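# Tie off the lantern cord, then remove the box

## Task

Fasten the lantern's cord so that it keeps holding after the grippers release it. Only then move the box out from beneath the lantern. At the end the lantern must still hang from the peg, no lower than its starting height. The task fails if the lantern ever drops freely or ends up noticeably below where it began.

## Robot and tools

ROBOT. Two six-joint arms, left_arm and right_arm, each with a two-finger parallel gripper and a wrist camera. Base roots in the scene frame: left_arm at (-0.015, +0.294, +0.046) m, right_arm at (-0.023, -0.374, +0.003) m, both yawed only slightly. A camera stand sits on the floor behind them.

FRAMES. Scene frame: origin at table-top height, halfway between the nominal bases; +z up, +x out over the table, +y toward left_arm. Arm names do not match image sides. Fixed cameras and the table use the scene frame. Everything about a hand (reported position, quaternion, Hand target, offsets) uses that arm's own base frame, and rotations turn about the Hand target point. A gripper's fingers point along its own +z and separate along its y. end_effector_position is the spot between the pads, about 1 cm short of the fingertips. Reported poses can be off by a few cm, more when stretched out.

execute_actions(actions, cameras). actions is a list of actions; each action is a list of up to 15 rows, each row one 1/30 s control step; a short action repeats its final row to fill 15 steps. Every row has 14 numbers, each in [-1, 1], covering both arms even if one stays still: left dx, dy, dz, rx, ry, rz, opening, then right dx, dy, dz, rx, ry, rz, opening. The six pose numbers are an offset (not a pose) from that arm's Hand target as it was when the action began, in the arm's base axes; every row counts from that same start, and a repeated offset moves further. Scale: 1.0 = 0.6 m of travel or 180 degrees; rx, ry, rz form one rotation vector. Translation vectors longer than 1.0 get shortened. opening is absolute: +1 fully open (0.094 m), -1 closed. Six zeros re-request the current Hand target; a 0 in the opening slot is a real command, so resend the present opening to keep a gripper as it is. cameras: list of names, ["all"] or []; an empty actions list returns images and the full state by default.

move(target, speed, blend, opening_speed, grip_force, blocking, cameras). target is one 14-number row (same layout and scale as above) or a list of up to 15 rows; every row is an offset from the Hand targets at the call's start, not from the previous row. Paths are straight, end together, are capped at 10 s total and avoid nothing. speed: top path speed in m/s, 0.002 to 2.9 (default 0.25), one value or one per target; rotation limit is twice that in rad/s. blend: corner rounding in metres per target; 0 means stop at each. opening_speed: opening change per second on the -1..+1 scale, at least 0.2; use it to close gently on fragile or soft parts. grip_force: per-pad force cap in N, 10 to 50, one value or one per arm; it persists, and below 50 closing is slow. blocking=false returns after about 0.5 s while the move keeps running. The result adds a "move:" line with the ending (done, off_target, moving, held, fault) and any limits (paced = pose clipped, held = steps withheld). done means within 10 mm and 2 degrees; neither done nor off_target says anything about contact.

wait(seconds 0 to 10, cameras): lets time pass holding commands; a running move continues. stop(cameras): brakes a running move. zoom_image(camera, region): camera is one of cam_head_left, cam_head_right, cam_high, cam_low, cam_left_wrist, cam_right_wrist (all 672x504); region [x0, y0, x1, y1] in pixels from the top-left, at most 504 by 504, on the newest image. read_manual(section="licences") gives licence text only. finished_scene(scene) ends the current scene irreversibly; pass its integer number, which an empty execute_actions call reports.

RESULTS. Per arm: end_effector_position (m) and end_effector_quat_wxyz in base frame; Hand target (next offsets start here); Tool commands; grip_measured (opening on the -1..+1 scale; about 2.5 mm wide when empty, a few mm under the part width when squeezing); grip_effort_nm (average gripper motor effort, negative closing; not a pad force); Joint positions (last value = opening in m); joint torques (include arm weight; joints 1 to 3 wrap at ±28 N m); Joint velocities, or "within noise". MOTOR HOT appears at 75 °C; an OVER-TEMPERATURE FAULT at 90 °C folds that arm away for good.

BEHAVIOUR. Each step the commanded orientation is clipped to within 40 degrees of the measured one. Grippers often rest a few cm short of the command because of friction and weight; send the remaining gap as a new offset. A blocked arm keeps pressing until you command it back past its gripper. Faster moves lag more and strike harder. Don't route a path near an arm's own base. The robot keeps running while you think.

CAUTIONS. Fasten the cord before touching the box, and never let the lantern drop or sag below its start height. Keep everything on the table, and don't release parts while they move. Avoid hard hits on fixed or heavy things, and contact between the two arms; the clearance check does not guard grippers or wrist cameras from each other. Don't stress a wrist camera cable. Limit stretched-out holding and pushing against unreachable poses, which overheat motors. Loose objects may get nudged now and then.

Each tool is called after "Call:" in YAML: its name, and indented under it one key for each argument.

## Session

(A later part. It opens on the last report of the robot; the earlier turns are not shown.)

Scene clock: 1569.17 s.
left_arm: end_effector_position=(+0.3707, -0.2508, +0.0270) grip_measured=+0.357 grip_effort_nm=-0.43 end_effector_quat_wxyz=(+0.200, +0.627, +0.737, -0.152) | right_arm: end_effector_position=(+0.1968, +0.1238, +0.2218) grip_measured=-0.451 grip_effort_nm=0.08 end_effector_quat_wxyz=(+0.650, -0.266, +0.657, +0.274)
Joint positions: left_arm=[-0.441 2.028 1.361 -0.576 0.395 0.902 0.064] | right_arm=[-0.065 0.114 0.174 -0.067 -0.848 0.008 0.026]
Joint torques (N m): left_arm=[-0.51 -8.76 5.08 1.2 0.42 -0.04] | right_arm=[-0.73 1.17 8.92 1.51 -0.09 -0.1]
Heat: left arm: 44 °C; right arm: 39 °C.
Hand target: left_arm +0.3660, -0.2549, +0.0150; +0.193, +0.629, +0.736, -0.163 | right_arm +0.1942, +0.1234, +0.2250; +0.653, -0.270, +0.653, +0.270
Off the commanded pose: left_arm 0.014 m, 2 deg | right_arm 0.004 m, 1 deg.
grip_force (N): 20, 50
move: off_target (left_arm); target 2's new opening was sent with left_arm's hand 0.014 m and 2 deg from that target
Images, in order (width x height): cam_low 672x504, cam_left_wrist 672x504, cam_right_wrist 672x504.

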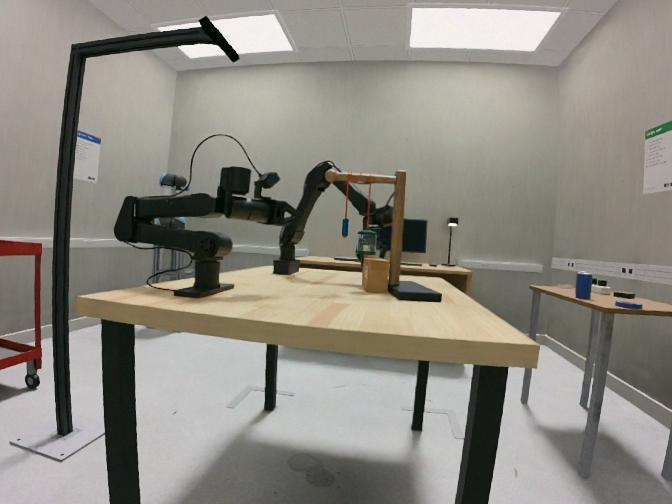

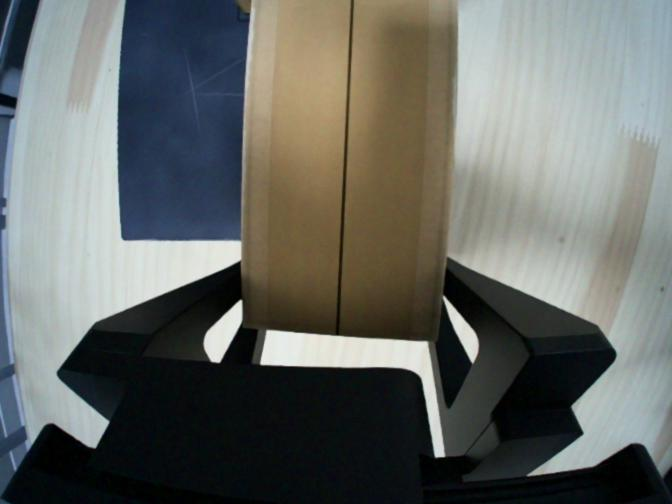

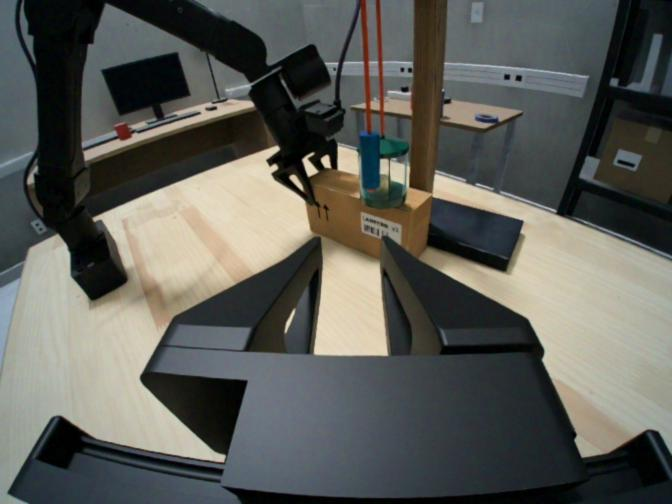

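Call:
move:
  target: [-0.0132, 0.0823, 0.0083, 0, 0, 0, 0.32, 0, 0, 0, 0, 0, 0, -0.45]
  speed: 0.08
  cameras: ["cam_low", "cam_left_wrist", "cam_right_wrist"]

Scene clock: 1581.83 s.
left_arm: end_effector_position=(+0.3699, -0.2185, +0.0253) grip_measured=+0.354 grip_effort_nm=-0.47 end_effector_quat_wxyz=(+0.216, +0.629, +0.728, -0.166) | right_arm: end_effector_position=(+0.1968, +0.1238, +0.2218) grip_measured=-0.451 grip_effort_nm=0.08 end_effector_quat_wxyz=(+0.650, -0.266, +0.657, +0.274)
Joint positions: left_arm=[-0.347 1.987 1.275 -0.548 0.464 1.004 0.064] | right_arm=[-0.065 0.114 0.174 -0.067 -0.848 0.008 0.026]
Joint torques (N m): left_arm=[1.16 -11.56 3.79 0.5 0.09 0.16] | right_arm=[-0.59 1.21 8.94 1.52 -0.07 -0.1]
Heat: left arm: 43 °C; right arm: 39 °C.
Hand target: left_arm +0.3581, -0.2057, +0.0200; +0.193, +0.629, +0.735, -0.164 | right_arm +0.1942, +0.1234, +0.2250; +0.653, -0.270, +0.653, +0.270
Off the commanded pose: left_arm 0.018 m, 3 deg | right_arm 0.004 m, 1 deg.
grip_force (N): 20, 50
move: off_target (left_arm)
Images, in order (width x height): cam_low 672x504, cam_left_wrist 672x504, cam_right_wrist 672x504.

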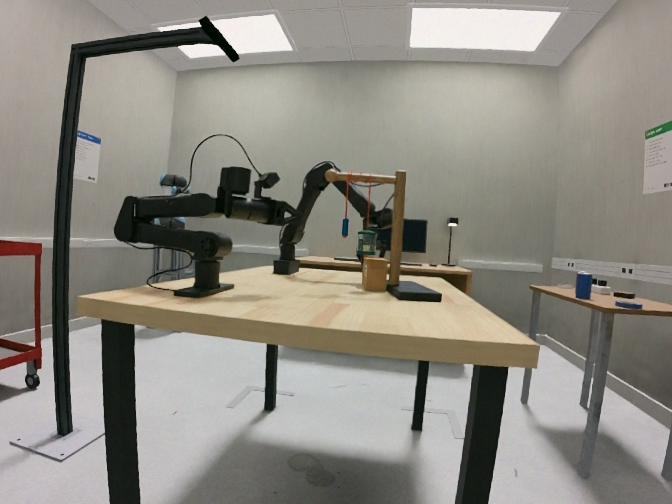

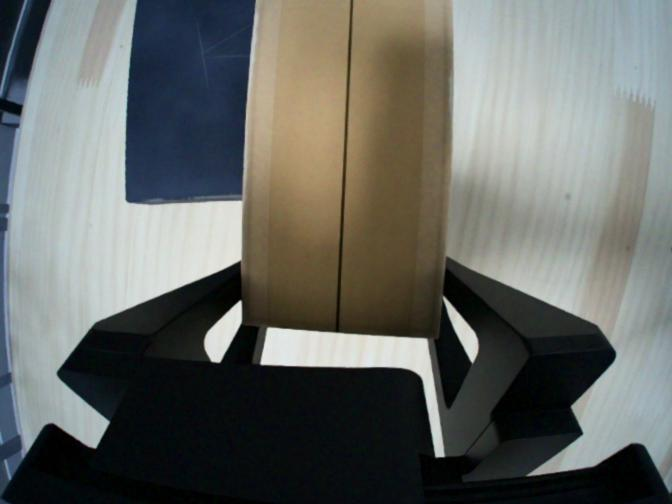

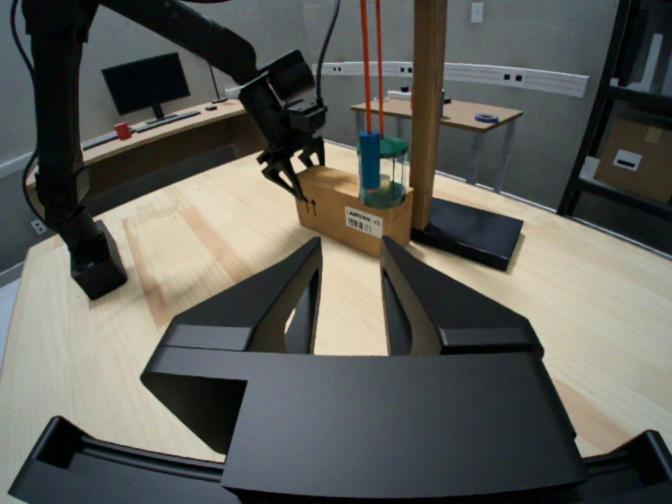

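Call:
move:
  target: [-0.021, 0.132, 0, 0, 0, 0, 0.32, 0, 0, 0, 0, 0, 0, -0.45]
  speed: 0.08
  cameras: ["cam_high", "cam_low"]

Scene clock: 1601.63 s.
left_arm: end_effector_position=(+0.3592, -0.1357, +0.0246) grip_measured=+0.354 grip_effort_nm=-0.47 end_effector_quat_wxyz=(+0.215, +0.627, +0.731, -0.164) | right_arm: end_effector_position=(+0.1968, +0.1238, +0.2218) grip_measured=-0.451 grip_effort_nm=0.08 end_effector_quat_wxyz=(+0.650, -0.266, +0.657, +0.274)
Joint positions: left_arm=[-0.132 1.906 1.168 -0.631 0.512 1.234 0.064] | right_arm=[-0.065 0.114 0.174 -0.067 -0.848 0.008 0.026]
Joint torques (N m): left_arm=[1.06 -10.47 3.66 0.33 0.1 0.2] | right_arm=[-0.59 1.28 8.9 1.51 -0.09 -0.11]
Heat: left arm: 41 °C; right arm: 39 °C.
Hand target: left_arm +0.3456, -0.1264, +0.0200; +0.193, +0.629, +0.736, -0.163 | right_arm +0.1942, +0.1234, +0.2250; +0.653, -0.270, +0.653, +0.270
Off the commanded pose: left_arm 0.017 m, 3 deg | right_arm 0.004 m, 1 deg.
grip_force (N): 20, 50
move: off_target (left_arm)
Images, in order (width x height): cam_high 672x504, cam_low 672x504.

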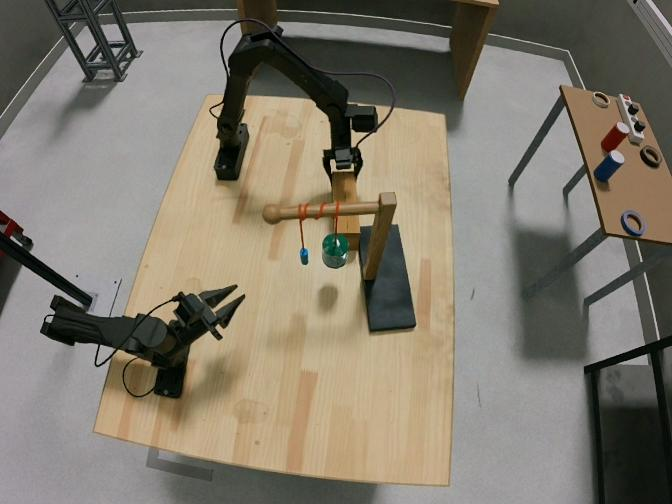

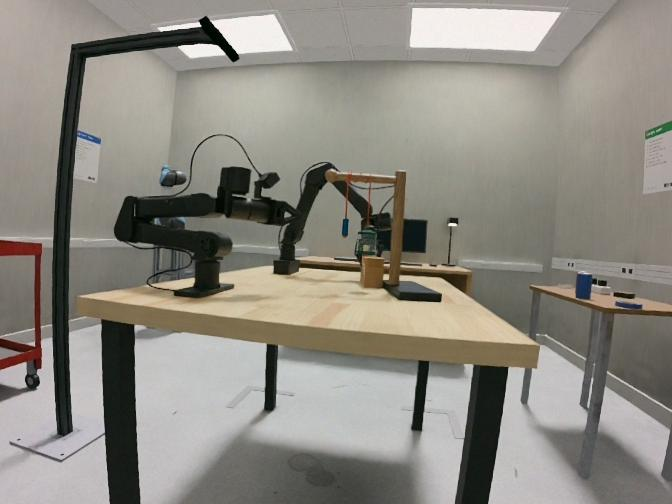

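Call:
move:
  target: [-0.0185, 0.115, 0, 0, 0, 0, 0.32, 0, 0, 0, 0, 0, 0, -0.45]
  speed: 0.08
  cameras: ["cam_high", "cam_low"]

Scene clock: 1609.37 s.
left_arm: end_effector_position=(+0.3483, -0.0641, +0.0241) grip_measured=+0.354 grip_effort_nm=-0.47 end_effector_quat_wxyz=(+0.215, +0.625, +0.732, -0.163) | right_arm: end_effector_position=(+0.1968, +0.1238, +0.2218) grip_measured=-0.451 grip_effort_nm=0.08 end_effector_quat_wxyz=(+0.650, -0.266, +0.657, +0.274)
Joint positions: left_arm=[0.08 1.888 1.147 -0.747 0.54 1.471 0.064] | right_arm=[-0.065 0.114 0.174 -0.067 -0.848 0.008 0.026]
Joint torques (N m): left_arm=[0.85 -9.95 3.74 0.13 0.05 0.25] | right_arm=[-0.68 1.13 8.98 1.5 -0.08 -0.11]
Heat: left arm: 42 °C; right arm: 39 °C.
Hand target: left_arm +0.3344, -0.0574, +0.0200; +0.193, +0.629, +0.736, -0.164 | right_arm +0.1942, +0.1234, +0.2250; +0.653, -0.270, +0.653, +0.270
Off the commanded pose: left_arm 0.016 m, 3 deg | right_arm 0.004 m, 1 deg.
grip_force (N): 20, 50
move: off_target (left_arm)
Images, in order (width x height): cam_high 672x504, cam_low 672x504.

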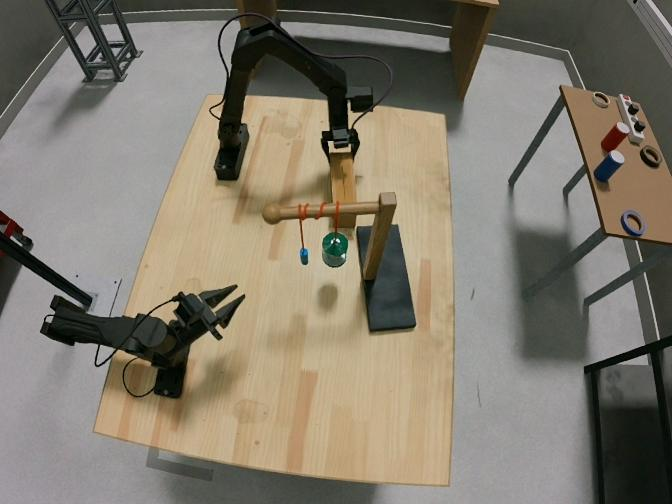

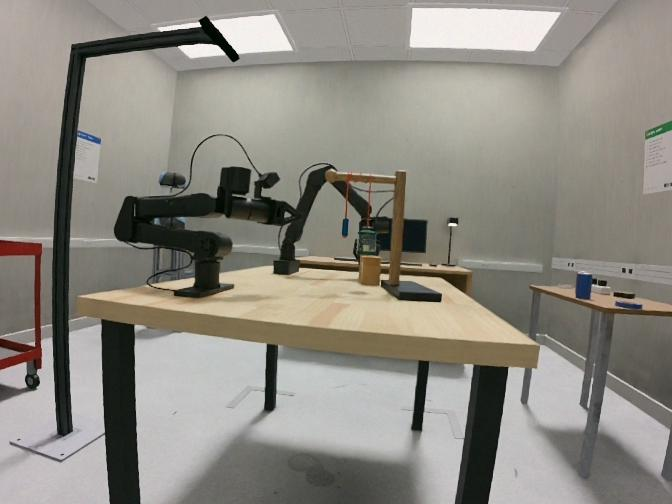

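Call:
move:
  target:
    - [0.0115, -0.0055, 0, 0, 0, 0, 0.95, 0, 0, 0, 0, 0, 0, -0.45]
    - [0.0115, -0.0055, 0.05, 0, 0, 0, 0.95, 0, 0, 0, 0, 0, 0, -0.45]
  speed: 0.1
  opening_speed: 0.5
  cameras: ["cam_high", "cam_low", "cam_left_wrist"]

Scene clock: 1630.50 s.
left_arm: end_effector_position=(+0.3367, -0.0587, +0.0332) grip_measured=+0.947 grip_effort_nm=0.14 end_effector_quat_wxyz=(+0.178, +0.624, +0.741, -0.171) | right_arm: end_effector_position=(+0.1968, +0.1238, +0.2218) grip_measured=-0.451 grip_effort_nm=0.08 end_effector_quat_wxyz=(+0.650, -0.266, +0.657, +0.274)
Joint positions: left_arm=[0.08 1.879 1.195 -0.872 0.499 1.476 0.091] | right_arm=[-0.065 0.114 0.174 -0.067 -0.848 0.008 0.026]
Joint torques (N m): left_arm=[-0.23 -11.54 7.13 0.11 0.42 0.02] | right_arm=[-0.7 1.24 8.85 1.5 -0.08 -0.1]
Heat: left arm: 44 °C; right arm: 39 °C.
Hand target: left_arm +0.3413, -0.0607, +0.0500; +0.193, +0.629, +0.735, -0.163 | right_arm +0.1942, +0.1234, +0.2250; +0.653, -0.270, +0.653, +0.270
Off the commanded pose: left_arm 0.018 m, 2 deg | right_arm 0.004 m, 1 deg.
grip_force (N): 20, 50
move: off_target (left_arm)
Images, in order (width x height): cam_high 672x504, cam_low 672x504, cam_left_wrist 672x504.

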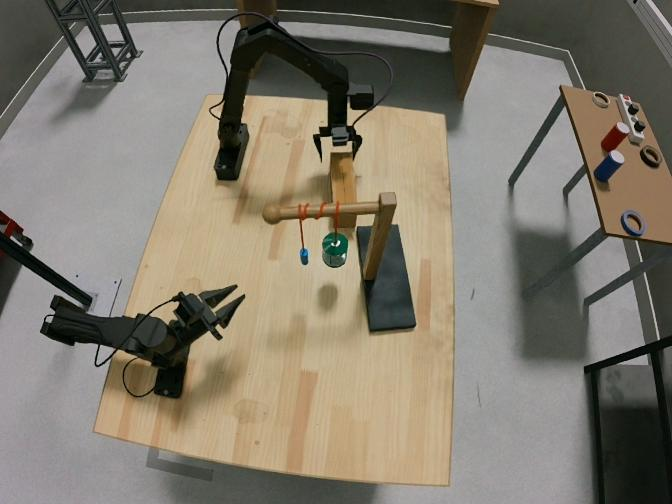

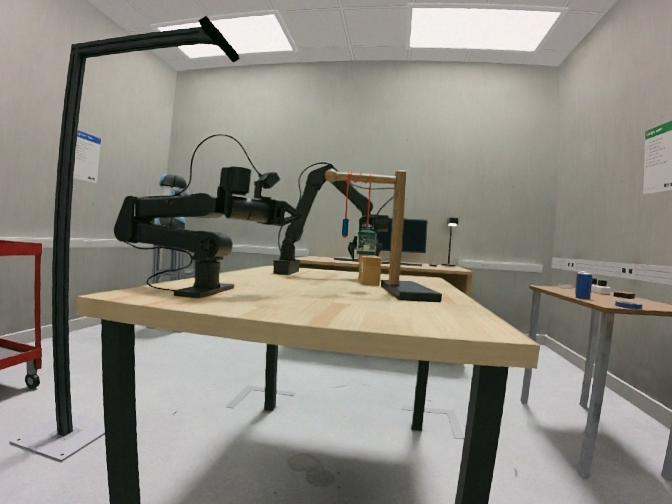

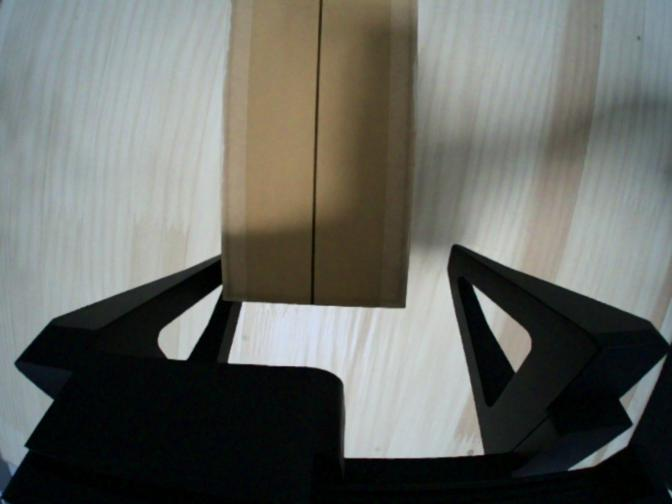

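Call:
move:
  target:
    - [0.015, 0, 0.05, 0, 0, 0, 0.95, 0, 0, 0, 0, 0, 0, -0.45]
    - [0.015, 0, 0.28, 0, 0, 0, 0.95, 0, 0, 0, 0, 0, 0, -0.45]
  speed: 0.12
  blend: 0.02
  cameras: ["cam_high", "cam_low", "cam_left_wrist"]

Scene clock: 1645.03 s.
left_arm: end_effector_position=(+0.3523, -0.0572, +0.2150) grip_measured=+0.947 grip_effort_nm=0.13 end_effector_quat_wxyz=(+0.194, +0.628, +0.737, -0.154) | right_arm: end_effector_position=(+0.1968, +0.1238, +0.2218) grip_measured=-0.451 grip_effort_nm=0.08 end_effector_quat_wxyz=(+0.650, -0.266, +0.657, +0.274)
Joint positions: left_arm=[0.08 1.841 1.882 -1.551 0.498 1.476 0.091] | right_arm=[-0.065 0.114 0.174 -0.067 -0.848 0.008 0.026]
Joint torques (N m): left_arm=[-0.42 -8.06 7.32 0.16 0.45 0] | right_arm=[-0.65 1.22 8.84 1.5 -0.06 -0.12]
Heat: left arm: 44 °C; right arm: 39 °C.
Hand target: left_arm +0.3503, -0.0607, +0.2180; +0.193, +0.629, +0.735, -0.164 | right_arm +0.1942, +0.1234, +0.2250; +0.653, -0.270, +0.653, +0.270
Off the commanded pose: left_arm 0.005 m, 1 deg | right_arm 0.004 m, 1 deg.
grip_force (N): 20, 50
move: done; blend cut to 0.0159 m at target 1
Images, in order (width x height): cam_high 672x504, cam_low 672x504, cam_left_wrist 672x504.

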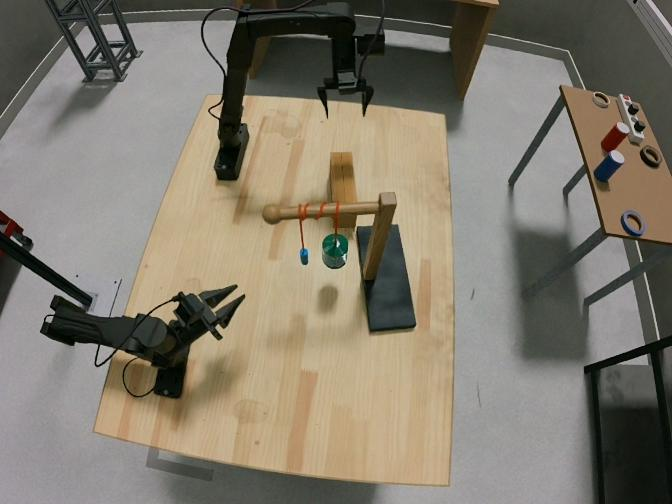

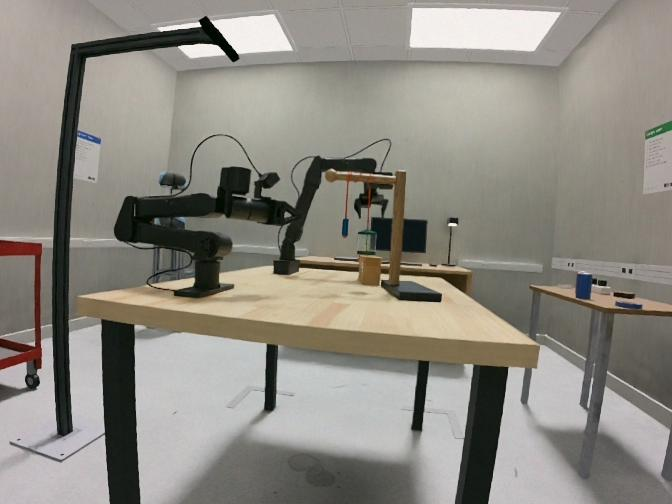

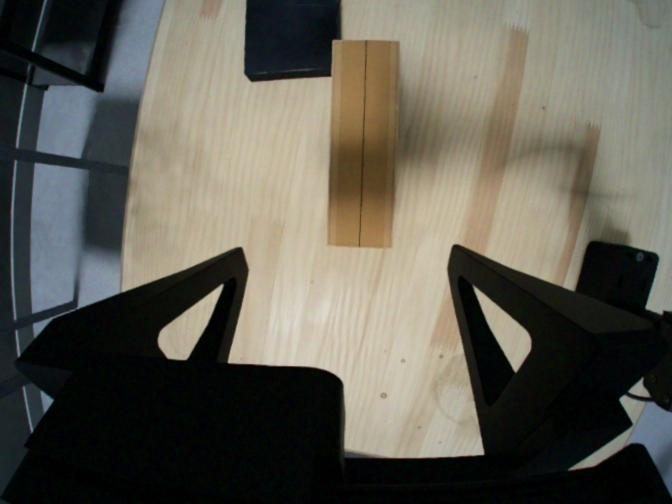

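Call:
zoom_image:
  camera: "cam_low"
  region: [320, 160, 450, 310]

Call:
zoom_image:
  camera: "cam_high"
  region: [240, 140, 430, 340]

Scaled by 3.360 from the camera's 672x504 image, which has a finer 960x720 frame.

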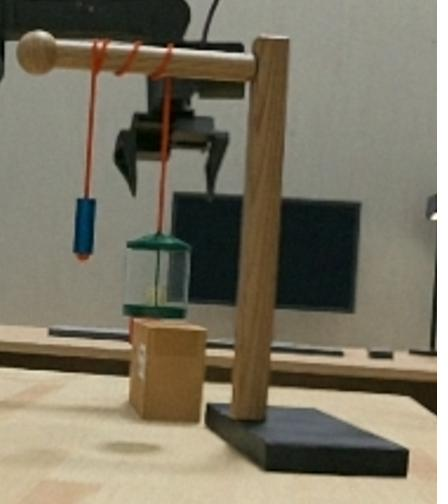

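Scaled by 2.520 from the camera's 672x504 image, which has a finer 960x720 frame.

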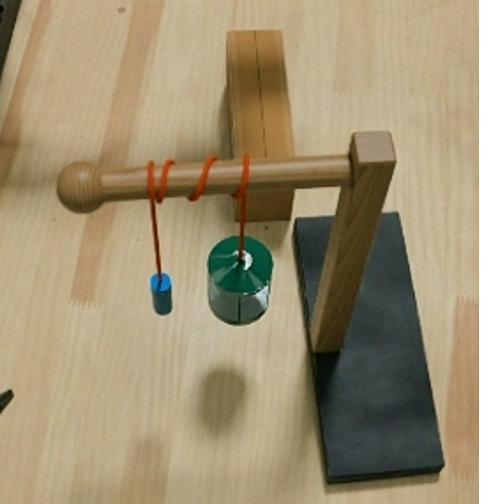

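Call:
finished_scene:
  scene: 2

The scene is finished: the task was done.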